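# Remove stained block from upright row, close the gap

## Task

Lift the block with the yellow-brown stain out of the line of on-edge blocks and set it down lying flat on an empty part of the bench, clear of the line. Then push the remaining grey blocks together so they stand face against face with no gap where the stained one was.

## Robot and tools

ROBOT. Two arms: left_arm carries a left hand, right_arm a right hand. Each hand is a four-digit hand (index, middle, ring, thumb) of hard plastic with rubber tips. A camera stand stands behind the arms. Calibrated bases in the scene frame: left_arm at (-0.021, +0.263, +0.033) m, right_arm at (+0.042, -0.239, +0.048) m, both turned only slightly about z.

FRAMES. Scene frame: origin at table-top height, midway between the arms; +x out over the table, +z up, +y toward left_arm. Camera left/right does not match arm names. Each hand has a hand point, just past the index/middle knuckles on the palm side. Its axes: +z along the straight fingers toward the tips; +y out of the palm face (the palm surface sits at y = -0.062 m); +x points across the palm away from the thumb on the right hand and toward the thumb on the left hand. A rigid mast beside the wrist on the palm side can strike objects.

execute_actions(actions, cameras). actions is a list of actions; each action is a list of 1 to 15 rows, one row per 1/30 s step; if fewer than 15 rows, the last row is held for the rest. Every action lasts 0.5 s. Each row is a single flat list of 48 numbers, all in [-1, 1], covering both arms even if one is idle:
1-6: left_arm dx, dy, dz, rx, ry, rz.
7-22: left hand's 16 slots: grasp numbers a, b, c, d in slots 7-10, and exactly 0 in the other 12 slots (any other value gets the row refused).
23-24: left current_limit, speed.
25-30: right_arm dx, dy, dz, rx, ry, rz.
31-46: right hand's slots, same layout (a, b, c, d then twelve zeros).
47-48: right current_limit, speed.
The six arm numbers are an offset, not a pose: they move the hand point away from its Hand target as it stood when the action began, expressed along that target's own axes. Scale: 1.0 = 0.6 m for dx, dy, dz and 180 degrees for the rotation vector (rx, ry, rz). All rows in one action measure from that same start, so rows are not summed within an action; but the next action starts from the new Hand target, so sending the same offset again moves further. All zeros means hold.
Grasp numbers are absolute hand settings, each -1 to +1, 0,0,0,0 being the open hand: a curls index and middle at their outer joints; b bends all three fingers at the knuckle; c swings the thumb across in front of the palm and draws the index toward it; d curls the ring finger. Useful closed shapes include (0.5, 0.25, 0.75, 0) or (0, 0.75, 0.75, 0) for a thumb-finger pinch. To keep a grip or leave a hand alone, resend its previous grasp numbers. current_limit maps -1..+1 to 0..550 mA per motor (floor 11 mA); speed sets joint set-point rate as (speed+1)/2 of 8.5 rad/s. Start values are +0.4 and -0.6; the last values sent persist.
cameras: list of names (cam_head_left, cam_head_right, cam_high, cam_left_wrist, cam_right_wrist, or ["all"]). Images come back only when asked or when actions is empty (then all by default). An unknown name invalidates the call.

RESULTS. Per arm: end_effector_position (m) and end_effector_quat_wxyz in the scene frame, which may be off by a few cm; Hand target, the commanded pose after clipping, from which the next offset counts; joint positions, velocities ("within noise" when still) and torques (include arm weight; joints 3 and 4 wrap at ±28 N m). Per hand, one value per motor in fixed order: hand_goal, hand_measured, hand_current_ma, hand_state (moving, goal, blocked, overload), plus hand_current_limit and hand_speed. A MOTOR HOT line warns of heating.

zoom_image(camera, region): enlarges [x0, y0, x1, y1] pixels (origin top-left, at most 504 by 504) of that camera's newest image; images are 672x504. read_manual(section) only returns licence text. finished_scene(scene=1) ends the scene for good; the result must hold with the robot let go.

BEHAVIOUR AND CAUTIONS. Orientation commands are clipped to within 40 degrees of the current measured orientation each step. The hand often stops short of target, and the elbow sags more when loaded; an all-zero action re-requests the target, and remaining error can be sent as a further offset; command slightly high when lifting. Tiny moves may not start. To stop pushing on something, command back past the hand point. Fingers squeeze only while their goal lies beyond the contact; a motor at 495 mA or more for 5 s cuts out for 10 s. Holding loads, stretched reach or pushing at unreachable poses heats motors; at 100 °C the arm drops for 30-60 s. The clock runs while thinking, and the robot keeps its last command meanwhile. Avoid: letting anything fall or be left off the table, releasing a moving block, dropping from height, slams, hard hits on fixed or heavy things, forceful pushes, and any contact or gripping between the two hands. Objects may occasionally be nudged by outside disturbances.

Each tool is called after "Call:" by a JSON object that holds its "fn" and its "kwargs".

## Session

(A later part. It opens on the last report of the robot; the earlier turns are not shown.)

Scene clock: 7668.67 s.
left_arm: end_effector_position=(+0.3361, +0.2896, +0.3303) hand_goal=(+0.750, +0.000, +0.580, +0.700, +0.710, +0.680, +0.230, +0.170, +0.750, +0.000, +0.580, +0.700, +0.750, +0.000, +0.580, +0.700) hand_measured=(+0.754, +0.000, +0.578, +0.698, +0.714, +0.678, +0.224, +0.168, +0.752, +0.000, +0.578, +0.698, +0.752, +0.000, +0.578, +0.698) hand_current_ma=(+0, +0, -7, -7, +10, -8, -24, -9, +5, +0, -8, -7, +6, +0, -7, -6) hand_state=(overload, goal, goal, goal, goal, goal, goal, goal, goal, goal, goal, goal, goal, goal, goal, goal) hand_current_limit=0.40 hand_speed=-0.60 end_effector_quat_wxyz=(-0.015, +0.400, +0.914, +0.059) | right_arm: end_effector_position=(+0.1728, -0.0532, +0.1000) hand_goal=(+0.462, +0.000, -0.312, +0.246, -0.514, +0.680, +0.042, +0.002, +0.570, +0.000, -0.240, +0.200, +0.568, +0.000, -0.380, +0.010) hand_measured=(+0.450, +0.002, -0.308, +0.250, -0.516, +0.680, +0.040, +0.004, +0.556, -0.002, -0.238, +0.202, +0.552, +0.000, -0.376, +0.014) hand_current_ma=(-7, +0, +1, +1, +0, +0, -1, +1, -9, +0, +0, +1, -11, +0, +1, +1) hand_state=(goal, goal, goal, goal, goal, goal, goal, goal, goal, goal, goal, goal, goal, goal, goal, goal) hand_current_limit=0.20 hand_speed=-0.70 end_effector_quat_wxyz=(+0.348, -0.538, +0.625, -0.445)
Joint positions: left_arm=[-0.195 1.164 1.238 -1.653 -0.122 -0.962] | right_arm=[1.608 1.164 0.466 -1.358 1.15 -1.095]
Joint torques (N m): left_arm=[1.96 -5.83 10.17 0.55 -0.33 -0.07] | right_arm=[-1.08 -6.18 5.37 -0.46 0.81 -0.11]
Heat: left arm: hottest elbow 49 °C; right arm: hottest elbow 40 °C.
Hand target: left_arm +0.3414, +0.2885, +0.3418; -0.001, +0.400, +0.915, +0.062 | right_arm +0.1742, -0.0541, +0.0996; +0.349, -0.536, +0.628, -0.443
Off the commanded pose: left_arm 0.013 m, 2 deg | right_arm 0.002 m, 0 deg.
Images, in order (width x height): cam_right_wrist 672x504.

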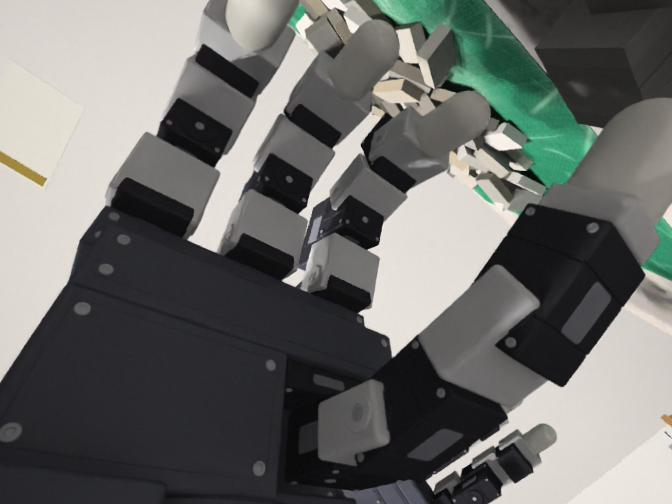

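Call:
{"fn": "execute_actions", "kwargs": {"actions": [[[0,0,0,0,0,0,0,0,0,0,0,0,0,0,0,0,0,0,0,0,0,0,0.4,-0.6,-0.0016,0.0487,0.0264,0,0,0,0.5,0.1,0.75,0.6,0,0,0,0,0,0,0,0,0,0,0,0,0.2,-0.7]]], "cameras": ["cam_right_wrist"]}}

Call:
{"fn": "zoom_image", "kwargs": {"camera": "cam_right_wrist", "region": [420, 0, 672, 190]}}

Scene clock: 7700.33 s.
left_arm: end_effector_position=(+0.3361, +0.2896, +0.3303) hand_goal=(+0.750, +0.000, +0.580, +0.700, +0.710, +0.680, +0.230, +0.170, +0.750, +0.000, +0.580, +0.700, +0.750, +0.000, +0.580, +0.700) hand_measured=(+0.754, +0.000, +0.578, +0.698, +0.714, +0.678, +0.224, +0.168, +0.752, +0.000, +0.578, +0.698, +0.752, +0.000, +0.578, +0.698) hand_current_ma=(+0, +0, -7, -7, +10, -8, -24, -9, +5, +0, -8, -7, +6, +0, -7, -6) hand_state=(overload, goal, goal, goal, goal, goal, goal, goal, goal, goal, goal, goal, goal, goal, goal, goal) hand_current_limit=0.40 hand_speed=-0.60 end_effector_quat_wxyz=(-0.015, +0.400, +0.914, +0.059) | right_arm: end_effector_position=(+0.1765, -0.0551, +0.0679) hand_goal=(+0.462, +0.000, -0.312, +0.246, -0.514, +0.680, +0.042, +0.002, +0.570, +0.000, -0.240, +0.200, +0.568, +0.000, -0.380, +0.010) hand_measured=(+0.452, +0.002, -0.308, +0.250, -0.516, +0.680, +0.040, +0.004, +0.558, -0.002, -0.238, +0.202, +0.556, +0.000, -0.376, +0.014) hand_current_ma=(-5, +0, +1, +1, +0, +0, +0, +1, -6, +0, +0, +0, -6, +0, +1, +1) hand_state=(goal, goal, goal, goal, goal, goal, goal, goal, goal, goal, goal, goal, goal, goal, goal, goal) hand_current_limit=0.20 hand_speed=-0.70 end_effector_quat_wxyz=(+0.351, -0.537, +0.627, -0.442)
Joint positions: left_arm=[-0.195 1.164 1.238 -1.653 -0.122 -0.962] | right_arm=[1.588 1.236 0.409 -1.177 1.159 -1.142]
Joint torques (N m): left_arm=[2.02 -5.83 10.13 0.53 -0.34 -0.08] | right_arm=[-1.2 -5.25 5.05 -0.36 0.84 -0.09]
Heat: left arm: hottest elbow 49 °C; right arm: hottest elbow 39 °C.
Hand target: left_arm +0.3414, +0.2885, +0.3418; -0.001, +0.400, +0.915, +0.062 | right_arm +0.1782, -0.0551, +0.0667; +0.349, -0.536, +0.628, -0.443
Off the commanded pose: left_arm 0.013 m, 2 deg | right_arm 0.002 m, 0 deg.
Images, in order (width x height): cam_right_wrist 672x504.

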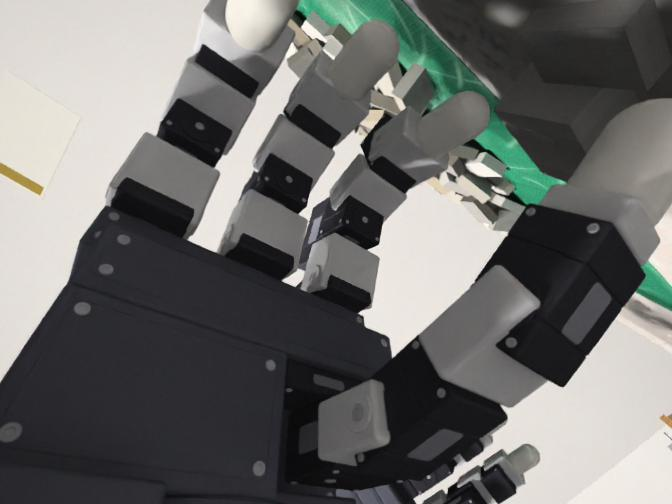

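Scaled by 2.000 from the camera's 672x504 image, which has a finer 960x720 frame.

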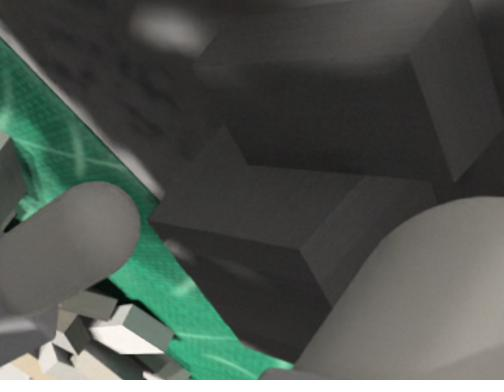

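Call:
{"fn": "execute_actions", "kwargs": {"actions": [[[0,0,0,0,0,0,0,0,0,0,0,0,0,0,0,0,0,0,0,0,0,0,0.4,-0.6,0.0157,0.0249,0.0112,0,0,0,0.5,0.1,0.75,0.6,0,0,0,0,0,0,0,0,0,0,0,0,0.2,-0.7]]], "cameras": ["cam_right_wrist"]}}

Call:
{"fn": "zoom_image", "kwargs": {"camera": "cam_right_wrist", "region": [420, 0, 672, 190]}}

Scene clock: 7750.53 s.
left_arm: end_effector_position=(+0.3361, +0.2896, +0.3303) hand_goal=(+0.750, +0.000, +0.580, +0.700, +0.710, +0.680, +0.230, +0.170, +0.750, +0.000, +0.580, +0.700, +0.750, +0.000, +0.580, +0.700) hand_measured=(+0.754, +0.000, +0.578, +0.698, +0.714, +0.678, +0.224, +0.168, +0.752, +0.000, +0.578, +0.698, +0.752, +0.000, +0.578, +0.698) hand_current_ma=(+0, +0, -7, -7, +10, -8, -24, -9, +5, +0, -8, -7, +6, +0, -7, -6) hand_state=(overload, goal, goal, goal, goal, goal, goal, goal, goal, goal, goal, goal, goal, goal, goal, goal) hand_current_limit=0.40 hand_speed=-0.60 end_effector_quat_wxyz=(-0.015, +0.400, +0.914, +0.059) | right_arm: end_effector_position=(+0.1765, -0.0653, +0.0531) hand_goal=(+0.462, +0.000, -0.312, +0.246, -0.514, +0.680, +0.042, +0.002, +0.570, +0.000, -0.240, +0.200, +0.568, +0.000, -0.380, +0.010) hand_measured=(+0.452, +0.002, -0.308, +0.250, -0.514, +0.680, +0.040, +0.004, +0.558, -0.002, -0.238, +0.202, +0.556, +0.000, -0.376, +0.014) hand_current_ma=(-5, +0, +1, +1, +0, +0, +0, +1, -6, +0, +0, +0, -6, +0, +1, +1) hand_state=(goal, goal, goal, goal, goal, goal, goal, goal, goal, goal, goal, goal, goal, goal, goal, goal) hand_current_limit=0.20 hand_speed=-0.70 end_effector_quat_wxyz=(+0.351, -0.537, +0.627, -0.442)
Joint positions: left_arm=[-0.195 1.164 1.238 -1.653 -0.122 -0.962] | right_arm=[1.588 1.258 0.367 -1.113 1.16 -1.141]
Joint torques (N m): left_arm=[2.02 -5.89 10.13 0.54 -0.33 -0.08] | right_arm=[-0.73 -4.37 4.62 -0.38 0.74 -0.01]
Heat: left arm: hottest elbow 49 °C; right arm: hottest elbow 38 °C.
Hand target: left_arm +0.3414, +0.2885, +0.3418; -0.001, +0.400, +0.915, +0.062 | right_arm +0.1772, -0.0651, +0.0506; +0.349, -0.536, +0.628, -0.443
Off the commanded pose: left_arm 0.013 m, 2 deg | right_arm 0.003 m, 0 deg.
Images, in order (width x height): cam_right_wrist 672x504.

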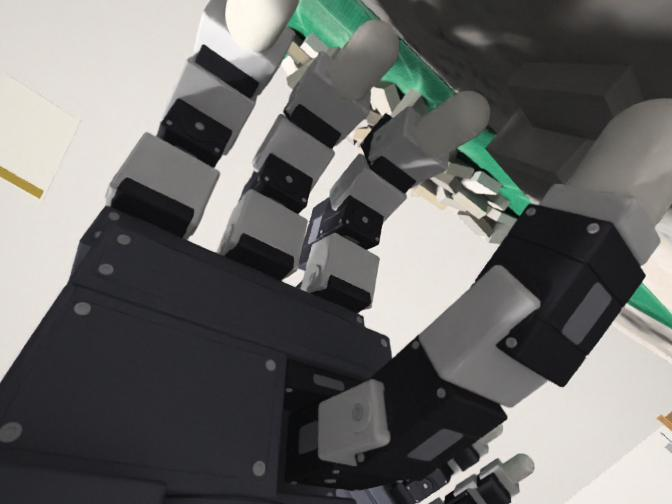

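Scaled by 2.000 from the camera's 672x504 image, which has a finer 960x720 frame.

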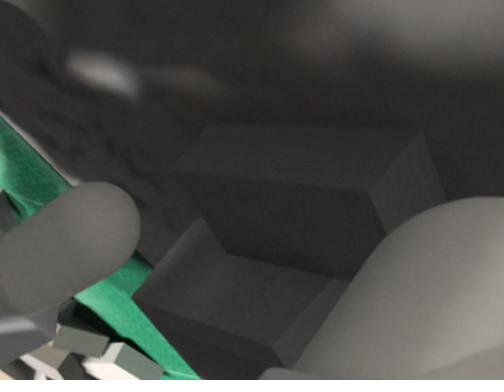

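Call:
{"fn": "execute_actions", "kwargs": {"actions": [[[0,0,0,0,0,0,0,0,0,0,0,0,0,0,0,0,0,0,0,0,0,0,0.4,-0.6,-0.0179,-0.0025,0.0046,0,0,0,0.5,0.1,0.75,0.6,0,0,0,0,0,0,0,0,0,0,0,0,0.2,-0.7]]]}}

Scene clock: 7883.70 s.
left_arm: end_effector_position=(+0.3361, +0.2896, +0.3303) hand_goal=(+0.750, +0.000, +0.580, +0.700, +0.710, +0.680, +0.230, +0.170, +0.750, +0.000, +0.580, +0.700, +0.750, +0.000, +0.580, +0.700) hand_measured=(+0.754, +0.000, +0.578, +0.698, +0.714, +0.678, +0.224, +0.168, +0.752, +0.000, +0.578, +0.698, +0.752, +0.000, +0.578, +0.698) hand_current_ma=(+0, +0, -7, -7, +10, -8, -24, -9, +5, +0, -8, -7, +6, +0, -7, -6) hand_state=(overload, goal, goal, goal, goal, goal, goal, goal, goal, goal, goal, goal, goal, goal, goal, goal) hand_current_limit=0.40 hand_speed=-0.60 end_effector_quat_wxyz=(-0.015, +0.400, +0.914, +0.059) | right_arm: end_effector_position=(+0.1802, -0.0634, +0.0493) hand_goal=(+0.462, +0.000, -0.312, +0.246, -0.514, +0.680, +0.042, +0.002, +0.570, +0.000, -0.240, +0.200, +0.568, +0.000, -0.380, +0.010) hand_measured=(+0.452, +0.002, -0.308, +0.250, -0.514, +0.680, +0.040, +0.004, +0.558, -0.002, -0.238, +0.202, +0.556, +0.000, -0.376, +0.014) hand_current_ma=(-5, +0, +1, +1, +0, +0, +0, +1, -6, +0, +0, +0, -6, +0, +1, +1) hand_state=(goal, goal, goal, goal, goal, goal, goal, goal, goal, goal, goal, goal, goal, goal, goal, goal) hand_current_limit=0.20 hand_speed=-0.70 end_effector_quat_wxyz=(+0.348, -0.539, +0.624, -0.446)
Joint positions: left_arm=[-0.195 1.164 1.238 -1.653 -0.122 -0.962] | right_arm=[1.567 1.274 0.367 -1.065 1.168 -1.19]
Joint torques (N m): left_arm=[2.08 -5.89 10.11 0.53 -0.34 -0.07] | right_arm=[-1.26 -4.78 5.96 -0.34 0.84 -0.11]
Heat: left arm: hottest elbow 49 °C; right arm: hottest elbow 38 °C.
Hand target: left_arm +0.3414, +0.2885, +0.3418; -0.001, +0.400, +0.915, +0.062 | right_arm +0.1822, -0.0551, +0.0507; +0.349, -0.536, +0.628, -0.443
Off the commanded pose: left_arm 0.013 m, 2 deg | right_arm 0.009 m, 1 deg.

Call:
{"fn": "execute_actions", "kwargs": {"actions": [[[0,0,0,0,0,0,0,0,0,0,0,0,0,0,0,0,0,0,0,0,0,0,0.4,-0.6,-0.0095,-0.0020,-0.0008,0,0,0,0.5,0.1,0.75,0.6,0,0,0,0,0,0,0,0,0,0,0,0,0.2,-0.7]]], "cameras": ["cam_right_wrist"]}}

Call:
{"fn": "zoom_image", "kwargs": {"camera": "cam_right_wrist", "region": [420, 0, 672, 190]}}

Scene clock: 7891.23 s.
left_arm: end_effector_position=(+0.3361, +0.2896, +0.3303) hand_goal=(+0.750, +0.000, +0.580, +0.700, +0.710, +0.680, +0.230, +0.170, +0.750, +0.000, +0.580, +0.700, +0.750, +0.000, +0.580, +0.700) hand_measured=(+0.754, +0.000, +0.578, +0.698, +0.714, +0.678, +0.224, +0.168, +0.752, +0.000, +0.578, +0.698, +0.752, +0.000, +0.578, +0.698) hand_current_ma=(+0, +0, -7, -7, +10, -8, -24, -9, +5, +0, -8, -7, +6, +0, -7, -6) hand_state=(overload, goal, goal, goal, goal, goal, goal, goal, goal, goal, goal, goal, goal, goal, goal, goal) hand_current_limit=0.40 hand_speed=-0.60 end_effector_quat_wxyz=(-0.015, +0.400, +0.914, +0.059) | right_arm: end_effector_position=(+0.1807, -0.0615, +0.0494) hand_goal=(+0.462, +0.000, -0.312, +0.246, -0.514, +0.680, +0.042, +0.002, +0.570, +0.000, -0.240, +0.200, +0.568, +0.000, -0.380, +0.010) hand_measured=(+0.452, +0.002, -0.308, +0.250, -0.514, +0.680, +0.040, +0.004, +0.558, -0.002, -0.238, +0.202, +0.556, +0.000, -0.376, +0.014) hand_current_ma=(-5, +0, +1, +1, +0, +0, +0, +1, -6, +0, +0, +0, -6, +0, +1, +1) hand_state=(goal, goal, goal, goal, goal, goal, goal, goal, goal, goal, goal, goal, goal, goal, goal, goal) hand_current_limit=0.20 hand_speed=-0.70 end_effector_quat_wxyz=(+0.346, -0.540, +0.623, -0.447)
Joint positions: left_arm=[-0.195 1.164 1.238 -1.653 -0.122 -0.962] | right_arm=[1.564 1.279 0.373 -1.06 1.168 -1.2]
Joint torques (N m): left_arm=[2.08 -5.89 10.13 0.57 -0.33 -0.07] | right_arm=[-1.2 -4.42 6.61 -0.34 0.88 -0.11]
Heat: left arm: hottest elbow 49 °C; right arm: hottest elbow 38 °C.
Hand target: left_arm +0.3414, +0.2885, +0.3418; -0.001, +0.400, +0.915, +0.062 | right_arm +0.1832, -0.0495, +0.0517; +0.349, -0.536, +0.628, -0.443
Off the commanded pose: left_arm 0.013 m, 2 deg | right_arm 0.013 m, 1 deg.
Images, in order (width x height): cam_right_wrist 672x504.

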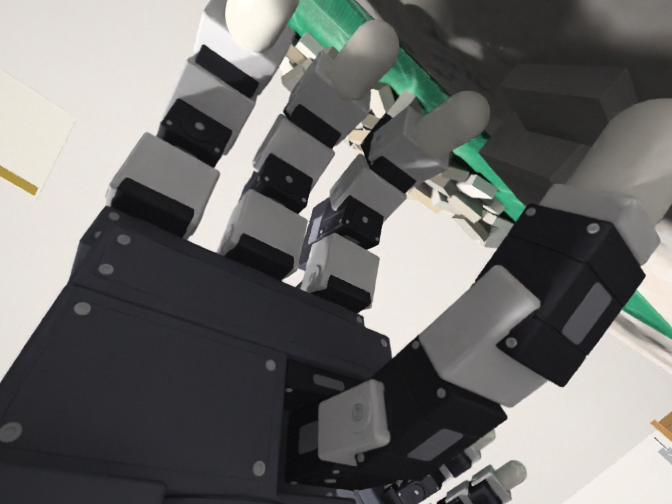

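Scaled by 2.000 from the camera's 672x504 image, which has a finer 960x720 frame.

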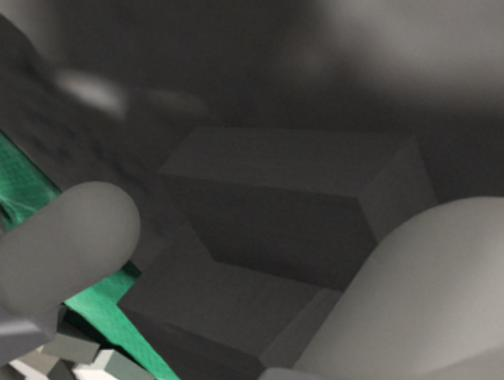

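Call:
{"fn": "execute_actions", "kwargs": {"actions": [[[0,0,0,0,0,0,0,0,0,0,0,0,0,0,0,0,0,0,0,0,0,0,0.4,-0.6,-0.0100,-0.0034,0.0076,0,0,0,0.5,0.1,0.75,0.6,0,0,0,0,0,0,0,0,0,0,0,0,0.2,-0.7]]]}}

Scene clock: 7940.50 s.
left_arm: end_effector_position=(+0.3361, +0.2896, +0.3303) hand_goal=(+0.750, +0.000, +0.580, +0.700, +0.710, +0.680, +0.230, +0.170, +0.750, +0.000, +0.580, +0.700, +0.750, +0.000, +0.580, +0.700) hand_measured=(+0.754, +0.000, +0.578, +0.698, +0.714, +0.678, +0.224, +0.168, +0.752, +0.000, +0.578, +0.698, +0.752, +0.000, +0.578, +0.698) hand_current_ma=(+0, +0, -7, -7, +10, -8, -24, -9, +5, +0, -8, -7, +6, +0, -7, -6) hand_state=(overload, goal, goal, goal, goal, goal, goal, goal, goal, goal, goal, goal, goal, goal, goal, goal) hand_current_limit=0.40 hand_speed=-0.60 end_effector_quat_wxyz=(-0.015, +0.400, +0.914, +0.059) | right_arm: end_effector_position=(+0.1867, -0.0553, +0.0493) hand_goal=(+0.462, +0.000, -0.312, +0.246, -0.514, +0.680, +0.042, +0.002, +0.570, +0.000, -0.240, +0.200, +0.568, +0.000, -0.380, +0.010) hand_measured=(+0.452, +0.002, -0.308, +0.250, -0.514, +0.680, +0.040, +0.004, +0.558, -0.002, -0.238, +0.202, +0.556, +0.000, -0.376, +0.014) hand_current_ma=(-5, +0, +1, +1, +0, +0, +0, +1, -6, +0, +0, +0, -6, +0, +1, +1) hand_state=(goal, goal, goal, goal, goal, goal, goal, goal, goal, goal, goal, goal, goal, goal, goal, goal) hand_current_limit=0.20 hand_speed=-0.70 end_effector_quat_wxyz=(+0.346, -0.540, +0.623, -0.447)
Joint positions: left_arm=[-0.195 1.164 1.238 -1.653 -0.122 -0.962] | right_arm=[1.535 1.28 0.38 -1.003 1.179 -1.269]
Joint torques (N m): left_arm=[1.9 -5.83 10.13 0.54 -0.33 -0.08] | right_arm=[-1.26 -4.89 6.5 -0.24 0.85 -0.1]
Heat: left arm: hottest elbow 49 °C; right arm: hottest elbow 39 °C.
Hand target: left_arm +0.3414, +0.2885, +0.3418; -0.001, +0.400, +0.915, +0.062 | right_arm +0.1892, -0.0446, +0.0517; +0.349, -0.536, +0.628, -0.443
Off the commanded pose: left_arm 0.013 m, 2 deg | right_arm 0.011 m, 1 deg.

Call:
{"fn": "execute_actions", "kwargs": {"actions": [[[0,0,0,0,0,0,0,0,0,0,0,0,0,0,0,0,0,0,0,0,0,0,0.4,-0.6,0.0092,0.0160,0.0082,0,0,0,0.5,0.1,0.75,0.6,0,0,0,0,0,0,0,0,0,0,0,0,0.2,-0.7]]], "cameras": ["cam_right_wrist"]}}

Call:
{"fn": "zoom_image", "kwargs": {"camera": "cam_right_wrist", "region": [420, 0, 672, 190]}}

Scene clock: 7950.07 s.
left_arm: end_effector_position=(+0.3361, +0.2896, +0.3303) hand_goal=(+0.750, +0.000, +0.580, +0.700, +0.710, +0.680, +0.230, +0.170, +0.750, +0.000, +0.580, +0.700, +0.750, +0.000, +0.580, +0.700) hand_measured=(+0.754, +0.000, +0.578, +0.698, +0.714, +0.678, +0.224, +0.168, +0.752, +0.000, +0.578, +0.698, +0.752, +0.000, +0.578, +0.698) hand_current_ma=(+0, +0, -7, -7, +10, -8, -24, -9, +5, +0, -8, -7, +6, +0, -7, -6) hand_state=(overload, goal, goal, goal, goal, goal, goal, goal, goal, goal, goal, goal, goal, goal, goal, goal) hand_current_limit=0.40 hand_speed=-0.60 end_effector_quat_wxyz=(-0.015, +0.400, +0.914, +0.059) | right_arm: end_effector_position=(+0.1879, -0.0497, +0.0442) hand_goal=(+0.462, +0.000, -0.312, +0.246, -0.514, +0.680, +0.042, +0.002, +0.570, +0.000, -0.240, +0.200, +0.568, +0.000, -0.380, +0.010) hand_measured=(+0.464, -0.002, -0.308, +0.250, -0.514, +0.680, +0.040, +0.004, +0.558, -0.002, -0.238, +0.202, +0.556, +0.000, -0.376, +0.014) hand_current_ma=(+0, +0, +1, +1, +0, +0, +0, +1, -6, +0, +0, +0, -6, +0, +1, +1) hand_state=(goal, goal, goal, goal, goal, goal, goal, goal, goal, goal, goal, goal, goal, goal, goal, goal) hand_current_limit=0.20 hand_speed=-0.70 end_effector_quat_wxyz=(+0.351, -0.537, +0.627, -0.441)
Joint positions: left_arm=[-0.195 1.164 1.238 -1.653 -0.122 -0.962] | right_arm=[1.53 1.299 0.378 -0.951 1.18 -1.282]
Joint torques (N m): left_arm=[2.02 -5.83 10.13 0.57 -0.33 -0.07] | right_arm=[-0.97 -5.07 4.46 -0.02 0.82 -0.04]
Heat: left arm: hottest elbow 49 °C; right arm: hottest elbow 39 °C.
Hand target: left_arm +0.3414, +0.2885, +0.3418; -0.001, +0.400, +0.915, +0.062 | right_arm +0.1892, -0.0505, +0.0412; +0.349, -0.536, +0.628, -0.443
Off the commanded pose: left_arm 0.013 m, 2 deg | right_arm 0.003 m, 0 deg.
Images, in order (width x height): cam_right_wrist 672x504.

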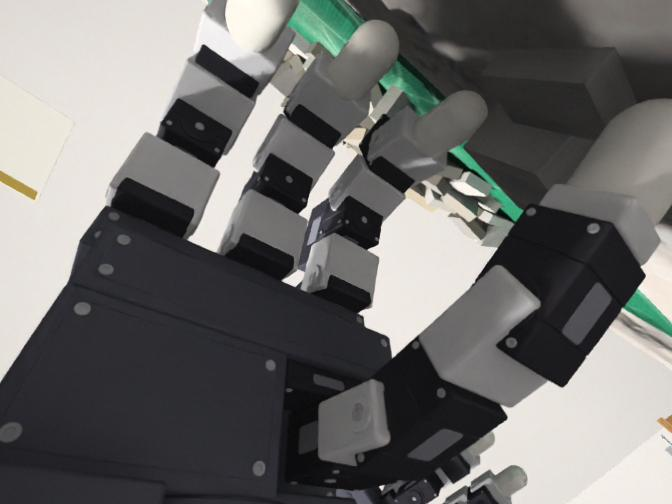

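Scaled by 2.000 from the camera's 672x504 image, which has a finer 960x720 frame.

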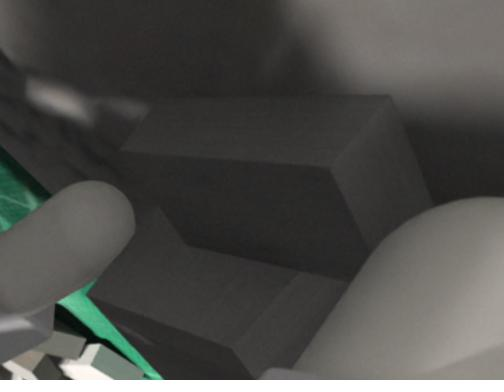

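Call:
{"fn": "execute_actions", "kwargs": {"actions": [[[0,0,0,0,0,0,0,0,0,0,0,0,0,0,0,0,0,0,0,0,0,0,0.4,-0.6,0.0136,-0.0011,-0.0005,0,0,0,0.5,0.1,0.75,0.6,0,0,0,0,0,0,0,0,0,0,0,0,0.2,-0.7]]], "cameras": ["cam_right_wrist"]}}

Call:
{"fn": "zoom_image", "kwargs": {"camera": "cam_right_wrist", "region": [420, 0, 672, 190]}}

Scene clock: 7973.07 s.
left_arm: end_effector_position=(+0.3361, +0.2896, +0.3303) hand_goal=(+0.750, +0.000, +0.580, +0.700, +0.710, +0.680, +0.230, +0.170, +0.750, +0.000, +0.580, +0.700, +0.750, +0.000, +0.580, +0.700) hand_measured=(+0.754, +0.000, +0.578, +0.698, +0.714, +0.678, +0.224, +0.168, +0.752, +0.000, +0.578, +0.698, +0.752, +0.000, +0.578, +0.698) hand_current_ma=(+0, +0, -7, -7, +10, -8, -24, -9, +5, +0, -8, -7, +6, +0, -7, -6) hand_state=(overload, goal, goal, goal, goal, goal, goal, goal, goal, goal, goal, goal, goal, goal, goal, goal) hand_current_limit=0.40 hand_speed=-0.60 end_effector_quat_wxyz=(-0.015, +0.400, +0.914, +0.059) | right_arm: end_effector_position=(+0.1874, -0.0580, +0.0413) hand_goal=(+0.462, +0.000, -0.312, +0.246, -0.514, +0.680, +0.042, +0.002, +0.570, +0.000, -0.240, +0.200, +0.568, +0.000, -0.380, +0.010) hand_measured=(+0.458, -0.002, -0.308, +0.248, -0.514, +0.680, +0.040, +0.004, +0.558, -0.002, -0.238, +0.202, +0.556, +0.000, -0.376, +0.014) hand_current_ma=(-1, +0, +1, +1, +0, +0, +0, +1, -6, +0, +0, +0, -6, +0, +1, +1) hand_state=(goal, goal, goal, goal, goal, goal, goal, goal, goal, goal, goal, goal, goal, goal, goal, goal) hand_current_limit=0.20 hand_speed=-0.70 end_effector_quat_wxyz=(+0.347, -0.539, +0.624, -0.446)
Joint positions: left_arm=[-0.195 1.164 1.238 -1.653 -0.122 -0.962] | right_arm=[1.53 1.297 0.361 -0.951 1.181 -1.282]
Joint torques (N m): left_arm=[2.08 -5.89 10.15 0.53 -0.35 -0.08] | right_arm=[-0.73 -7 4.26 -0.65 0.78 0.06]
Heat: left arm: hottest elbow 49 °C; right arm: hottest elbow 38 °C.
Hand target: left_arm +0.3414, +0.2885, +0.3418; -0.001, +0.400, +0.915, +0.062 | right_arm +0.1877, -0.0584, +0.0423; +0.349, -0.536, +0.628, -0.443
Off the commanded pose: left_arm 0.013 m, 2 deg | right_arm 0.001 m, 1 deg.
Images, in order (width x height): cam_right_wrist 672x504.

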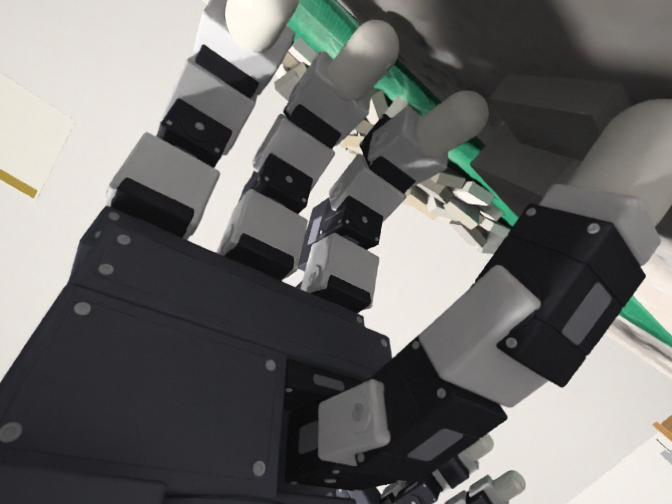

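Scaled by 2.000 from the camera's 672x504 image, which has a finer 960x720 frame.

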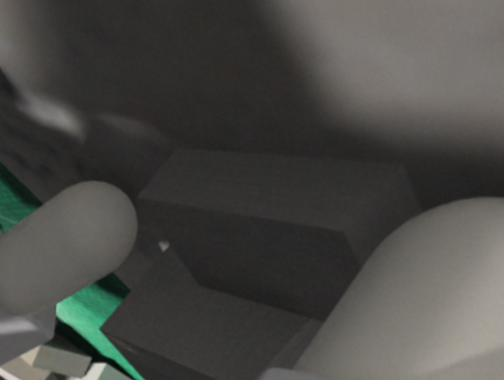

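Call:
{"fn": "execute_actions", "kwargs": {"actions": [[[0,0,0,0,0,0,0,0,0,0,0,0,0,0,0,0,0,0,0,0,0,0,0.4,-0.6,-0.0002,0.0047,0.0018,0,0,0,0.5,0.1,0.75,0.6,0,0,0,0,0,0,0,0,0,0,0,0,0.2,-0.7]],[[0,0,0,0,0,0,0,0,0,0,0,0,0,0,0,0,0,0,0,0,0,0,0.4,-0.6,0,0,0,0,0,0,0.5,0.18,0.75,0.6,0,0,0,0,0,0,0,0,0,0,0,0,0.2,-0.7]]], "cameras": ["cam_right_wrist"]}}

Call:
{"fn": "zoom_image", "kwargs": {"camera": "cam_right_wrist", "region": [420, 0, 672, 190]}}

Scene clock: 7989.47 s.
left_arm: end_effector_position=(+0.3361, +0.2896, +0.3303) hand_goal=(+0.750, +0.000, +0.580, +0.700, +0.710, +0.680, +0.230, +0.170, +0.750, +0.000, +0.580, +0.700, +0.750, +0.000, +0.580, +0.700) hand_measured=(+0.754, +0.000, +0.578, +0.698, +0.714, +0.678, +0.224, +0.168, +0.752, +0.000, +0.578, +0.698, +0.752, +0.000, +0.578, +0.698) hand_current_ma=(+0, +0, -7, -7, +10, -8, -24, -9, +5, +0, -8, -7, +6, +0, -7, -6) hand_state=(overload, goal, goal, goal, goal, goal, goal, goal, goal, goal, goal, goal, goal, goal, goal, goal) hand_current_limit=0.40 hand_speed=-0.60 end_effector_quat_wxyz=(-0.015, +0.400, +0.914, +0.059) | right_arm: end_effector_position=(+0.1874, -0.0580, +0.0413) hand_goal=(+0.354, +0.000, -0.288, +0.262, -0.514, +0.680, +0.042, +0.018, +0.430, +0.000, -0.256, +0.200, +0.448, +0.000, -0.380, +0.026) hand_measured=(+0.352, -0.002, -0.290, +0.260, -0.514, +0.680, +0.040, +0.014, +0.428, -0.002, -0.254, +0.202, +0.444, +0.000, -0.376, +0.024) hand_current_ma=(+0, +0, +0, +0, +0, +0, +0, -1, -1, +0, +0, +0, -1, +0, +1, +0) hand_state=(goal, goal, goal, goal, goal, goal, goal, goal, goal, goal, goal, goal, goal, goal, goal, goal) hand_current_limit=0.20 hand_speed=-0.70 end_effector_quat_wxyz=(+0.347, -0.539, +0.624, -0.446)
Joint positions: left_arm=[-0.195 1.164 1.238 -1.653 -0.122 -0.962] | right_arm=[1.53 1.297 0.361 -0.951 1.181 -1.282]
Joint torques (N m): left_arm=[1.96 -5.89 10.14 0.53 -0.34 -0.08] | right_arm=[-0.62 -5.83 4.03 -0.16 0.75 0.07]
Heat: left arm: hottest elbow 49 °C; right arm: hottest elbow 38 °C.
Hand target: left_arm +0.3414, +0.2885, +0.3418; -0.001, +0.400, +0.915, +0.062 | right_arm +0.1877, -0.0583, +0.0392; +0.349, -0.536, +0.628, -0.443
Off the commanded pose: left_arm 0.013 m, 2 deg | right_arm 0.002 m, 1 deg.
Images, in order (width x height): cam_right_wrist 672x504.

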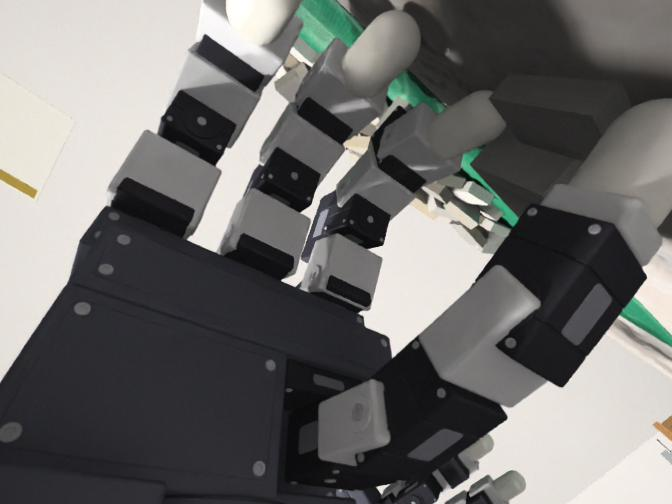

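Scaled by 2.000 from the camera's 672x504 image, which has a finer 960x720 frame.

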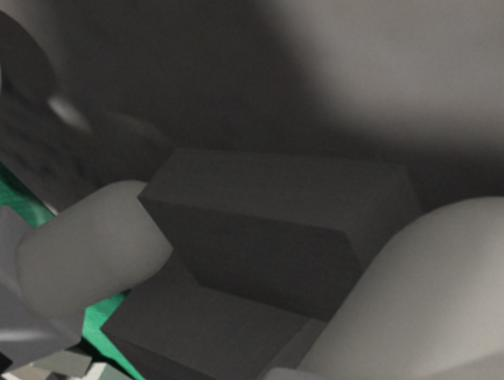

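Call:
{"fn": "execute_actions", "kwargs": {"actions": [[[0,0,0,0,0,0,0,0,0,0,0,0,0,0,0,0,0,0,0,0,0,0,0.4,-0.6,-0.0002,0.0062,0.0024,0,0,0,0.5,0.18,0.75,0.6,0,0,0,0,0,0,0,0,0,0,0,0,0.2,-0.7]]]}}

Scene clock: 7999.37 s.
left_arm: end_effector_position=(+0.3361, +0.2896, +0.3303) hand_goal=(+0.750, +0.000, +0.580, +0.700, +0.710, +0.680, +0.230, +0.170, +0.750, +0.000, +0.580, +0.700, +0.750, +0.000, +0.580, +0.700) hand_measured=(+0.754, +0.000, +0.578, +0.698, +0.714, +0.678, +0.224, +0.168, +0.752, +0.000, +0.578, +0.698, +0.752, +0.000, +0.578, +0.698) hand_current_ma=(+0, +0, -7, -7, +10, -8, -24, -9, +5, +0, -8, -7, +6, +0, -7, -6) hand_state=(overload, goal, goal, goal, goal, goal, goal, goal, goal, goal, goal, goal, goal, goal, goal, goal) hand_current_limit=0.40 hand_speed=-0.60 end_effector_quat_wxyz=(-0.015, +0.400, +0.914, +0.059) | right_arm: end_effector_position=(+0.1876, -0.0556, +0.0405) hand_goal=(+0.354, +0.000, -0.288, +0.262, -0.514, +0.680, +0.042, +0.018, +0.430, +0.000, -0.256, +0.200, +0.448, +0.000, -0.380, +0.026) hand_measured=(+0.352, -0.002, -0.290, +0.260, -0.528, +0.676, +0.040, +0.014, +0.426, -0.002, -0.254, +0.202, +0.444, +0.000, -0.376, +0.024) hand_current_ma=(+0, +0, +0, +0, -7, -1, -1, -1, -1, +0, +0, +0, -1, +0, +1, +0) hand_state=(goal, goal, goal, goal, goal, goal, goal, goal, goal, goal, goal, goal, goal, goal, goal, goal) hand_current_limit=0.20 hand_speed=-0.70 end_effector_quat_wxyz=(+0.352, -0.537, +0.627, -0.442)
Joint positions: left_arm=[-0.195 1.164 1.238 -1.653 -0.122 -0.962] | right_arm=[1.53 1.297 0.359 -0.935 1.181 -1.282]
Joint torques (N m): left_arm=[1.96 -5.83 10.14 0.53 -0.33 -0.09] | right_arm=[-0.73 -4.48 3.89 -0.05 0.73 0.09]
Heat: left arm: hottest elbow 49 °C; right arm: hottest elbow 38 °C.
Hand target: left_arm +0.3414, +0.2885, +0.3418; -0.001, +0.400, +0.915, +0.062 | right_arm +0.1877, -0.0584, +0.0352; +0.349, -0.536, +0.628, -0.443
Off the commanded pose: left_arm 0.013 m, 2 deg | right_arm 0.006 m, 0 deg.

Call:
{"fn": "execute_actions", "kwargs": {"actions": [[[0,0,0,0,0,0,0,0,0,0,0,0,0,0,0,0,0,0,0,0,0,0,0.4,-0.6,0.0008,0.0046,-0.0018,0,0,0,0.5,0.18,0.75,0.6,0,0,0,0,0,0,0,0,0,0,0,0,0.2,-0.7]]]}}

Scene clock: 8009.63 s.
left_arm: end_effector_position=(+0.3361, +0.2896, +0.3303) hand_goal=(+0.750, +0.000, +0.580, +0.700, +0.710, +0.680, +0.230, +0.170, +0.750, +0.000, +0.580, +0.700, +0.750, +0.000, +0.580, +0.700) hand_measured=(+0.754, +0.000, +0.578, +0.698, +0.714, +0.678, +0.224, +0.168, +0.752, +0.000, +0.578, +0.698, +0.752, +0.000, +0.578, +0.698) hand_current_ma=(+0, +0, -7, -7, +10, -8, -24, -9, +5, +0, -8, -7, +6, +0, -7, -6) hand_state=(overload, goal, goal, goal, goal, goal, goal, goal, goal, goal, goal, goal, goal, goal, goal, goal) hand_current_limit=0.40 hand_speed=-0.60 end_effector_quat_wxyz=(-0.015, +0.400, +0.914, +0.059) | right_arm: end_effector_position=(+0.1880, -0.0549, +0.0399) hand_goal=(+0.354, +0.000, -0.288, +0.262, -0.514, +0.680, +0.042, +0.018, +0.430, +0.000, -0.256, +0.200, +0.448, +0.000, -0.380, +0.026) hand_measured=(+0.350, -0.004, -0.290, +0.260, -0.532, +0.676, +0.040, +0.014, +0.426, -0.002, -0.254, +0.202, +0.444, +0.000, -0.376, +0.024) hand_current_ma=(-1, +0, +0, +0, -11, -1, +0, -1, -1, +0, +0, +0, -1, +0, +1, +0) hand_state=(goal, goal, goal, goal, goal, goal, goal, goal, goal, goal, goal, goal, goal, goal, goal, goal) hand_current_limit=0.20 hand_speed=-0.70 end_effector_quat_wxyz=(+0.354, -0.532, +0.631, -0.440)
Joint positions: left_arm=[-0.195 1.164 1.238 -1.653 -0.122 -0.962] | right_arm=[1.53 1.303 0.359 -0.935 1.181 -1.264]
Joint torques (N m): left_arm=[2.08 -5.89 10.11 0.54 -0.33 -0.08] | right_arm=[0.09 -3.66 3.9 -0.36 0.61 0.15]
Heat: left arm: hottest elbow 49 °C; right arm: hottest elbow 37 °C.
Hand target: left_arm +0.3414, +0.2885, +0.3418; -0.001, +0.400, +0.915, +0.062 | right_arm +0.1856, -0.0586, +0.0330; +0.349, -0.536, +0.628, -0.443
Off the commanded pose: left_arm 0.013 m, 2 deg | right_arm 0.008 m, 1 deg.

Call:
{"fn": "execute_actions", "kwargs": {"actions": [[[0,0,0,0,0,0,0,0,0,0,0,0,0,0,0,0,0,0,0,0,0,0,0.4,-0.6,0.0003,-0.007,-0.0027,0,0,0,0.5,0.22,0.75,0.6,0,0,0,0,0,0,0,0,0,0,0,0,0.2,-0.7]],[[0,0,0,0,0,0,0,0,0,0,0,0,0,0,0,0,0,0,0,0,0,0,0.4,-0.6,0,0,0,0,0,0,0.5,0.26,0.75,0.6,0,0,0,0,0,0,0,0,0,0,0,0,0.2,-0.7]]], "cameras": ["cam_right_wrist"]}}

Call:
{"fn": "zoom_image", "kwargs": {"camera": "cam_right_wrist", "region": [420, 0, 672, 190]}}

Scene clock: 8019.50 s.
left_arm: end_effector_position=(+0.3361, +0.2896, +0.3303) hand_goal=(+0.750, +0.000, +0.580, +0.700, +0.710, +0.680, +0.230, +0.170, +0.750, +0.000, +0.580, +0.700, +0.750, +0.000, +0.580, +0.700) hand_measured=(+0.754, +0.000, +0.578, +0.698, +0.714, +0.678, +0.224, +0.168, +0.752, +0.000, +0.578, +0.698, +0.752, +0.000, +0.578, +0.698) hand_current_ma=(+0, +0, -7, -7, +10, -8, -24, -9, +5, +0, -8, -7, +6, +0, -7, -6) hand_state=(overload, goal, goal, goal, goal, goal, goal, goal, goal, goal, goal, goal, goal, goal, goal, goal) hand_current_limit=0.40 hand_speed=-0.60 end_effector_quat_wxyz=(-0.015, +0.400, +0.914, +0.059) | right_arm: end_effector_position=(+0.1887, -0.0558, +0.0408) hand_goal=(+0.246, +0.000, -0.264, +0.278, -0.514, +0.680, +0.042, +0.034, +0.290, +0.000, -0.272, +0.200, +0.328, +0.000, -0.380, +0.042) hand_measured=(+0.294, -0.004, -0.260, +0.274, -0.532, +0.676, +0.042, +0.028, +0.288, -0.002, -0.268, +0.202, +0.326, +0.000, -0.376, +0.040) hand_current_ma=(+65, +0, +1, -1, -11, -1, +0, -3, +0, +0, +1, +0, +0, +0, +1, +0) hand_state=(blocked, goal, goal, goal, goal, goal, goal, goal, goal, goal, goal, goal, goal, goal, goal, goal) hand_current_limit=0.20 hand_speed=-0.70 end_effector_quat_wxyz=(+0.355, -0.531, +0.630, -0.442)
Joint positions: left_arm=[-0.195 1.164 1.238 -1.653 -0.122 -0.962] | right_arm=[1.53 1.303 0.359 -0.943 1.186 -1.257]
Joint torques (N m): left_arm=[2.02 -5.83 10.14 0.53 -0.34 -0.08] | right_arm=[0.09 -5.19 4.19 -0.83 0.43 0.07]
Heat: left arm: hottest elbow 49 °C; right arm: hottest elbow 37 °C.
Hand target: left_arm +0.3414, +0.2885, +0.3418; -0.001, +0.400, +0.915, +0.062 | right_arm +0.1856, -0.0587, +0.0375; +0.349, -0.536, +0.628, -0.443
Off the commanded pose: left_arm 0.013 m, 2 deg | right_arm 0.005 m, 1 deg.
Images, in order (width x height): cam_right_wrist 672x504.

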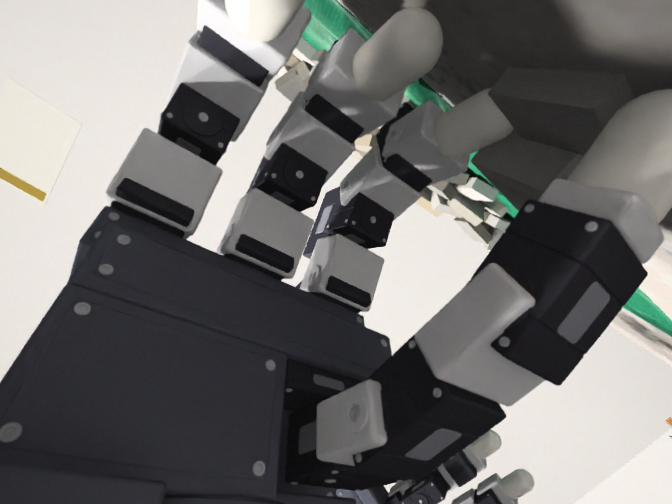

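Scaled by 2.000 from the camera's 672x504 image, which has a finer 960x720 frame.

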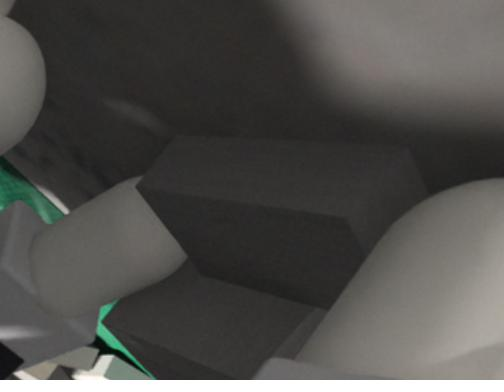

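Call:
{"fn": "execute_actions", "kwargs": {"actions": [[[0,0,0,0,0,0,0,0,0,0,0,0,0,0,0,0,0,0,0,0,0,0,0.4,-0.6,0,0,0,0,0,0,0.5,0.31,0.75,0.6,0,0,0,0,0,0,0,0,0,0,0,0,0.2,-0.7]]], "cameras": ["cam_right_wrist"]}}

Call:
{"fn": "zoom_image", "kwargs": {"camera": "cam_right_wrist", "region": [420, 0, 672, 190]}}

Scene clock: 8031.73 s.
left_arm: end_effector_position=(+0.3361, +0.2896, +0.3303) hand_goal=(+0.750, +0.000, +0.580, +0.700, +0.710, +0.680, +0.230, +0.170, +0.750, +0.000, +0.580, +0.700, +0.750, +0.000, +0.580, +0.700) hand_measured=(+0.754, +0.000, +0.578, +0.698, +0.714, +0.678, +0.224, +0.168, +0.752, +0.000, +0.578, +0.698, +0.752, +0.000, +0.578, +0.698) hand_current_ma=(+0, +0, -7, -7, +10, -8, -24, -9, +5, +0, -8, -7, +6, +0, -7, -6) hand_state=(overload, goal, goal, goal, goal, goal, goal, goal, goal, goal, goal, goal, goal, goal, goal, goal) hand_current_limit=0.40 hand_speed=-0.60 end_effector_quat_wxyz=(-0.015, +0.400, +0.914, +0.059) | right_arm: end_effector_position=(+0.1893, -0.0555, +0.0414) hand_goal=(+0.180, +0.000, -0.250, +0.288, -0.514, +0.680, +0.042, +0.044, +0.202, +0.000, -0.282, +0.200, +0.252, +0.000, -0.380, +0.052) hand_measured=(+0.250, -0.004, -0.240, +0.284, -0.530, +0.676, +0.040, +0.040, +0.202, -0.002, -0.278, +0.202, +0.250, +0.000, -0.376, +0.050) hand_current_ma=(+127, +0, +4, -1, -9, -1, +0, -2, +0, +0, +1, +0, +0, +0, +1, +0) hand_state=(blocked, goal, goal, goal, goal, goal, goal, goal, goal, goal, goal, goal, goal, goal, goal, goal) hand_current_limit=0.20 hand_speed=-0.70 end_effector_quat_wxyz=(+0.357, -0.530, +0.629, -0.443)
Joint positions: left_arm=[-0.195 1.164 1.238 -1.653 -0.122 -0.962] | right_arm=[1.53 1.303 0.359 -0.943 1.19 -1.255]
Joint torques (N m): left_arm=[1.96 -5.77 10.14 0.55 -0.34 -0.08] | right_arm=[0.09 -5.25 4.23 -0.84 0.28 0.05]
Heat: left arm: hottest elbow 49 °C; right arm: hottest elbow 37 °C.
Hand target: left_arm +0.3414, +0.2885, +0.3418; -0.001, +0.400, +0.915, +0.062 | right_arm +0.1856, -0.0587, +0.0376; +0.349, -0.536, +0.628, -0.443
Off the commanded pose: left_arm 0.013 m, 2 deg | right_arm 0.006 m, 1 deg.
Images, in order (width x height): cam_right_wrist 672x504.

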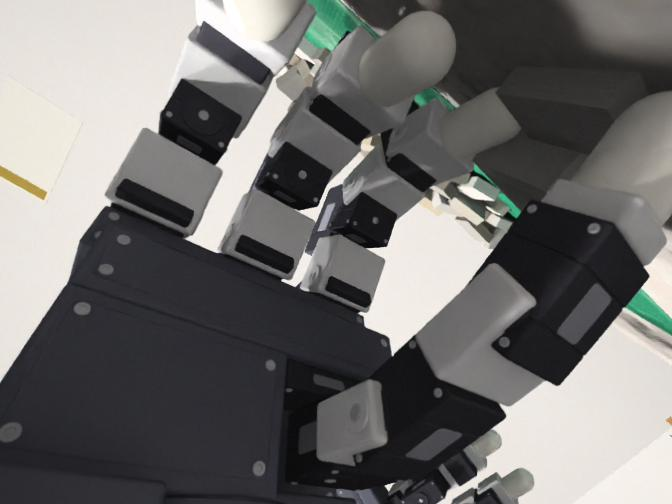

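Scaled by 2.000 from the camera's 672x504 image, which has a finer 960x720 frame.

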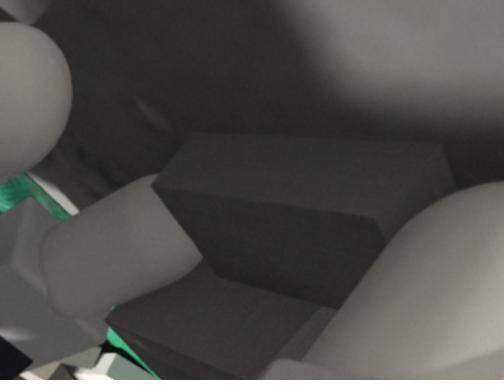

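Call:
{"fn": "execute_actions", "kwargs": {"actions": [[[0,0,0,0,0,0,0,0,0,0,0,0,0,0,0,0,0,0,0,0,0,0,0.4,-0.6,0,0,0,0,0,0,0.5,0.36,0.75,0.6,0,0,0,0,0,0,0,0,0,0,0,0,0.2,-0.7]]], "cameras": ["cam_right_wrist"]}}

Call:
{"fn": "zoom_image", "kwargs": {"camera": "cam_right_wrist", "region": [420, 0, 672, 190]}}

Scene clock: 8049.50 s.
left_arm: end_effector_position=(+0.3361, +0.2896, +0.3303) hand_goal=(+0.750, +0.000, +0.580, +0.700, +0.710, +0.680, +0.230, +0.170, +0.750, +0.000, +0.580, +0.700, +0.750, +0.000, +0.580, +0.700) hand_measured=(+0.754, +0.000, +0.578, +0.698, +0.714, +0.678, +0.224, +0.168, +0.752, +0.000, +0.578, +0.698, +0.752, +0.000, +0.578, +0.698) hand_current_ma=(+0, +0, -7, -7, +10, -8, -24, -9, +5, +0, -8, -7, +6, +0, -7, -6) hand_state=(overload, goal, goal, goal, goal, goal, goal, goal, goal, goal, goal, goal, goal, goal, goal, goal) hand_current_limit=0.40 hand_speed=-0.60 end_effector_quat_wxyz=(-0.015, +0.400, +0.914, +0.059) | right_arm: end_effector_position=(+0.1898, -0.0553, +0.0418) hand_goal=(+0.112, +0.000, -0.234, +0.298, -0.514, +0.680, +0.042, +0.054, +0.116, +0.000, -0.292, +0.200, +0.178, +0.000, -0.380, +0.062) hand_measured=(+0.222, -0.004, -0.222, +0.292, -0.526, +0.676, +0.046, +0.054, +0.116, -0.002, -0.288, +0.202, +0.178, +0.000, -0.376, +0.060) hand_current_ma=(+271, -1, +6, -2, -6, -1, +1, +0, +0, +0, +1, +0, +0, +0, +1, +0) hand_state=(blocked, goal, goal, goal, goal, goal, goal, goal, goal, goal, goal, goal, goal, goal, goal, goal) hand_current_limit=0.20 hand_speed=-0.70 end_effector_quat_wxyz=(+0.358, -0.529, +0.629, -0.443)
Joint positions: left_arm=[-0.195 1.164 1.238 -1.653 -0.122 -0.962] | right_arm=[1.53 1.303 0.359 -0.943 1.193 -1.254]
Joint torques (N m): left_arm=[2.08 -5.89 10.13 0.55 -0.33 -0.08] | right_arm=[0.09 -5.19 4.23 -0.85 0.15 0.04]
Heat: left arm: hottest elbow 49 °C; right arm: hottest elbow 37 °C.
Hand target: left_arm +0.3414, +0.2885, +0.3418; -0.001, +0.400, +0.915, +0.062 | right_arm +0.1856, -0.0587, +0.0376; +0.349, -0.536, +0.628, -0.443
Off the commanded pose: left_arm 0.013 m, 2 deg | right_arm 0.007 m, 1 deg.
Images, in order (width x height): cam_right_wrist 672x504.

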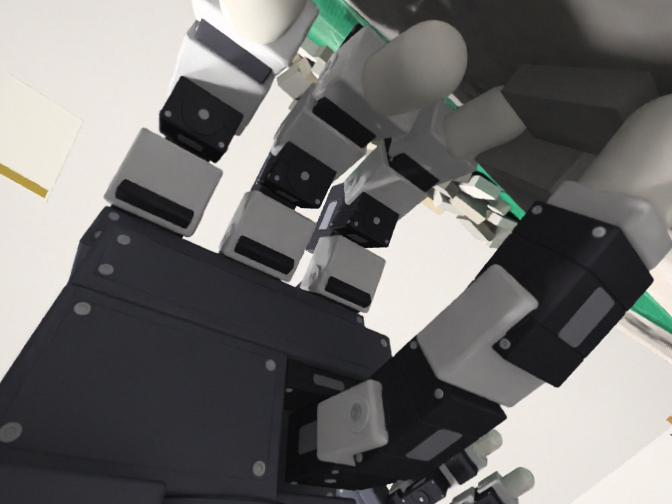

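Scaled by 2.000 from the camera's 672x504 image, which has a finer 960x720 frame.

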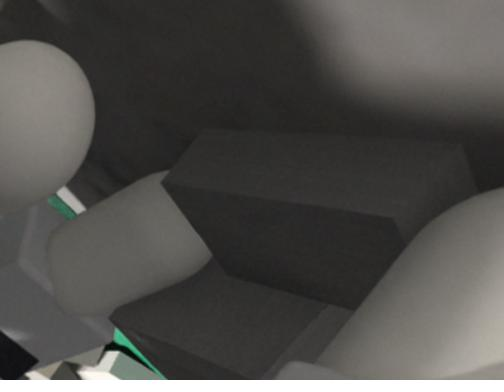

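Call:
{"fn": "execute_actions", "kwargs": {"actions": [[[0,0,0,0,0,0,0,0,0,0,0,0,0,0,0,0,0,0,0,0,0,0,0.4,-0.6,0.0004,-0.0093,-0.0036,0,0,0,0.5,0.36,0.75,0.6,0,0,0,0,0,0,0,0,0,0,0,0,0.2,-0.7]]], "cameras": ["cam_right_wrist"]}}

Call:
{"fn": "zoom_image", "kwargs": {"camera": "cam_right_wrist", "region": [420, 0, 672, 190]}}

Scene clock: 8079.73 s.
left_arm: end_effector_position=(+0.3361, +0.2896, +0.3303) hand_goal=(+0.750, +0.000, +0.580, +0.700, +0.710, +0.680, +0.230, +0.170, +0.750, +0.000, +0.580, +0.700, +0.750, +0.000, +0.580, +0.700) hand_measured=(+0.754, +0.000, +0.578, +0.698, +0.714, +0.678, +0.224, +0.168, +0.752, +0.000, +0.578, +0.698, +0.752, +0.000, +0.578, +0.698) hand_current_ma=(+0, +0, -7, -7, +10, -8, -24, -9, +5, +0, -8, -7, +6, +0, -7, -6) hand_state=(overload, goal, goal, goal, goal, goal, goal, goal, goal, goal, goal, goal, goal, goal, goal, goal) hand_current_limit=0.40 hand_speed=-0.60 end_effector_quat_wxyz=(-0.015, +0.400, +0.914, +0.059) | right_arm: end_effector_position=(+0.1886, -0.0592, +0.0428) hand_goal=(+0.112, +0.000, -0.234, +0.298, -0.514, +0.680, +0.042, +0.054, +0.116, +0.000, -0.292, +0.200, +0.178, +0.000, -0.380, +0.062) hand_measured=(+0.194, +0.000, -0.214, +0.302, -0.522, +0.676, +0.058, +0.062, +0.116, -0.002, -0.288, +0.202, +0.176, +0.000, -0.376, +0.060) hand_current_ma=(+165, +0, +13, +1, -3, -1, +15, +5, +0, +0, +1, +0, +0, +0, +1, +0) hand_state=(blocked, goal, blocked, goal, goal, goal, goal, goal, goal, goal, goal, goal, goal, goal, goal, goal) hand_current_limit=0.20 hand_speed=-0.70 end_effector_quat_wxyz=(+0.352, -0.533, +0.627, -0.446)
Joint positions: left_arm=[-0.195 1.164 1.238 -1.653 -0.122 -0.962] | right_arm=[1.53 1.295 0.359 -0.965 1.187 -1.253]
Joint torques (N m): left_arm=[2.02 -5.89 10.13 0.54 -0.33 -0.08] | right_arm=[-0.09 -6.59 4.67 -1.13 0.39 0.02]
Heat: left arm: hottest elbow 49 °C; right arm: hottest elbow 37 °C.
Hand target: left_arm +0.3414, +0.2885, +0.3418; -0.001, +0.400, +0.915, +0.062 | right_arm +0.1857, -0.0587, +0.0436; +0.349, -0.536, +0.628, -0.443
Off the commanded pose: left_arm 0.013 m, 2 deg | right_arm 0.003 m, 1 deg.
Images, in order (width x height): cam_right_wrist 672x504.

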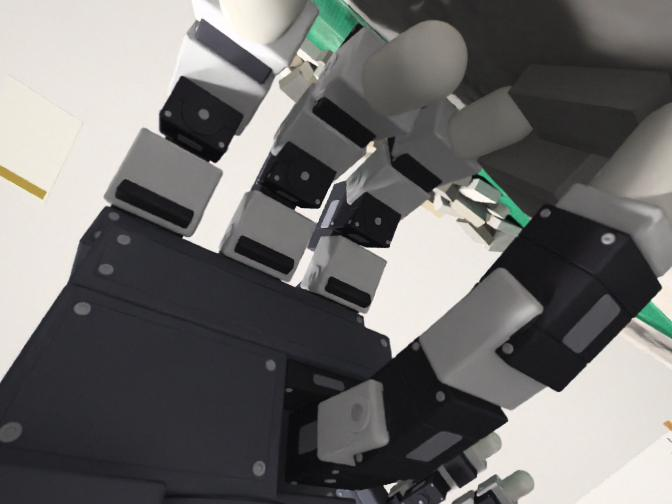

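Scaled by 2.000 from the camera's 672x504 image, which has a finer 960x720 frame.

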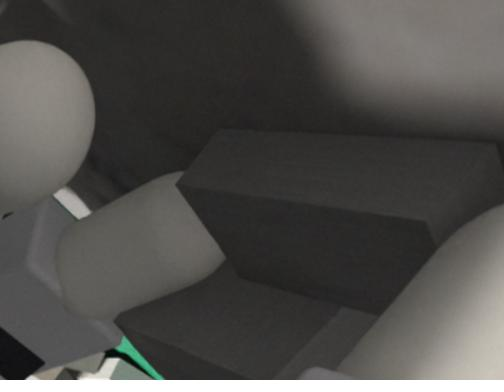

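Call:
{"fn": "execute_actions", "kwargs": {"actions": [[[0,0,0,0,0,0,0,0,0,0,0,0,0,0,0,0,0,0,0,0,0,0,0.4,-0.6,0,0,0,0,0,0,0.5,0.42,0.75,0.6,0,0,0,0,0,0,0,0,0,0,0,0,0.2,-0.7]],[[0,0,0,0,0,0,0,0,0,0,0,0,0,0,0,0,0,0,0,0,0,0,0.4,-0.6,0.0004,-0.0078,-0.003,0,0,0,0.5,0.42,0.75,0.6,0,0,0,0,0,0,0,0,0,0,0,0,0.2,-0.7]]], "cameras": ["cam_right_wrist"]}}

Call:
{"fn": "zoom_image", "kwargs": {"camera": "cam_right_wrist", "region": [420, 0, 672, 190]}}

Scene clock: 8088.77 s.
left_arm: end_effector_position=(+0.3361, +0.2896, +0.3303) hand_goal=(+0.750, +0.000, +0.580, +0.700, +0.710, +0.680, +0.230, +0.170, +0.750, +0.000, +0.580, +0.700, +0.750, +0.000, +0.580, +0.700) hand_measured=(+0.754, +0.000, +0.578, +0.698, +0.714, +0.678, +0.224, +0.168, +0.752, +0.000, +0.578, +0.698, +0.752, +0.000, +0.578, +0.698) hand_current_ma=(+0, +0, -7, -7, +10, -8, -24, -9, +5, +0, -8, -7, +6, +0, -7, -6) hand_state=(overload, goal, goal, goal, goal, goal, goal, goal, goal, goal, goal, goal, goal, goal, goal, goal) hand_current_limit=0.40 hand_speed=-0.60 end_effector_quat_wxyz=(-0.015, +0.400, +0.914, +0.059) | right_arm: end_effector_position=(+0.1879, -0.0618, +0.0460) hand_goal=(+0.030, +0.000, -0.216, +0.310, -0.514, +0.680, +0.042, +0.066, +0.010, +0.000, -0.304, +0.200, +0.088, +0.000, -0.380, +0.074) hand_measured=(+0.136, +0.000, -0.184, +0.320, -0.522, +0.676, +0.076, +0.082, +0.012, -0.002, -0.298, +0.202, +0.088, +0.000, -0.376, +0.072) hand_current_ma=(+252, +0, +31, +4, -2, -1, +50, +16, +0, +0, +1, +0, +0, +0, +1, +0) hand_state=(blocked, goal, blocked, goal, goal, goal, blocked, goal, goal, goal, goal, goal, goal, goal, goal, goal) hand_current_limit=0.20 hand_speed=-0.70 end_effector_quat_wxyz=(+0.349, -0.533, +0.628, -0.446)
Joint positions: left_arm=[-0.195 1.164 1.238 -1.653 -0.122 -0.962] | right_arm=[1.53 1.276 0.359 -0.991 1.182 -1.249]
Joint torques (N m): left_arm=[2.08 -5.89 10.1 0.54 -0.34 -0.08] | right_arm=[0.09 -6.48 5.22 -1.1 0.53 -0.02]
Heat: left arm: hottest elbow 49 °C; right arm: hottest elbow 37 °C.
Hand target: left_arm +0.3414, +0.2885, +0.3418; -0.001, +0.400, +0.915, +0.062 | right_arm +0.1857, -0.0587, +0.0486; +0.349, -0.536, +0.628, -0.443
Off the commanded pose: left_arm 0.013 m, 2 deg | right_arm 0.005 m, 1 deg.
Images, in order (width x height): cam_right_wrist 672x504.

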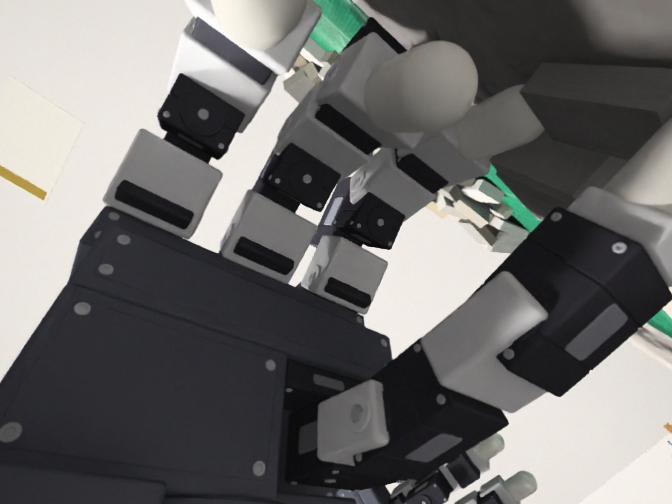

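Scaled by 2.000 from the camera's 672x504 image, which has a finer 960x720 frame.

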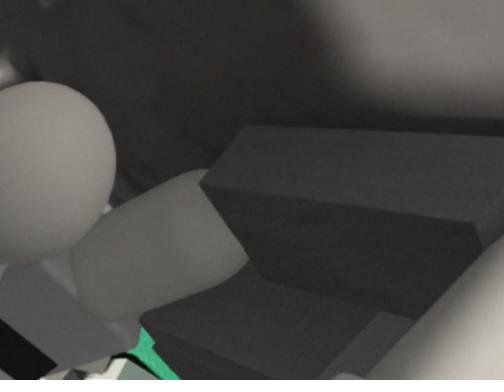

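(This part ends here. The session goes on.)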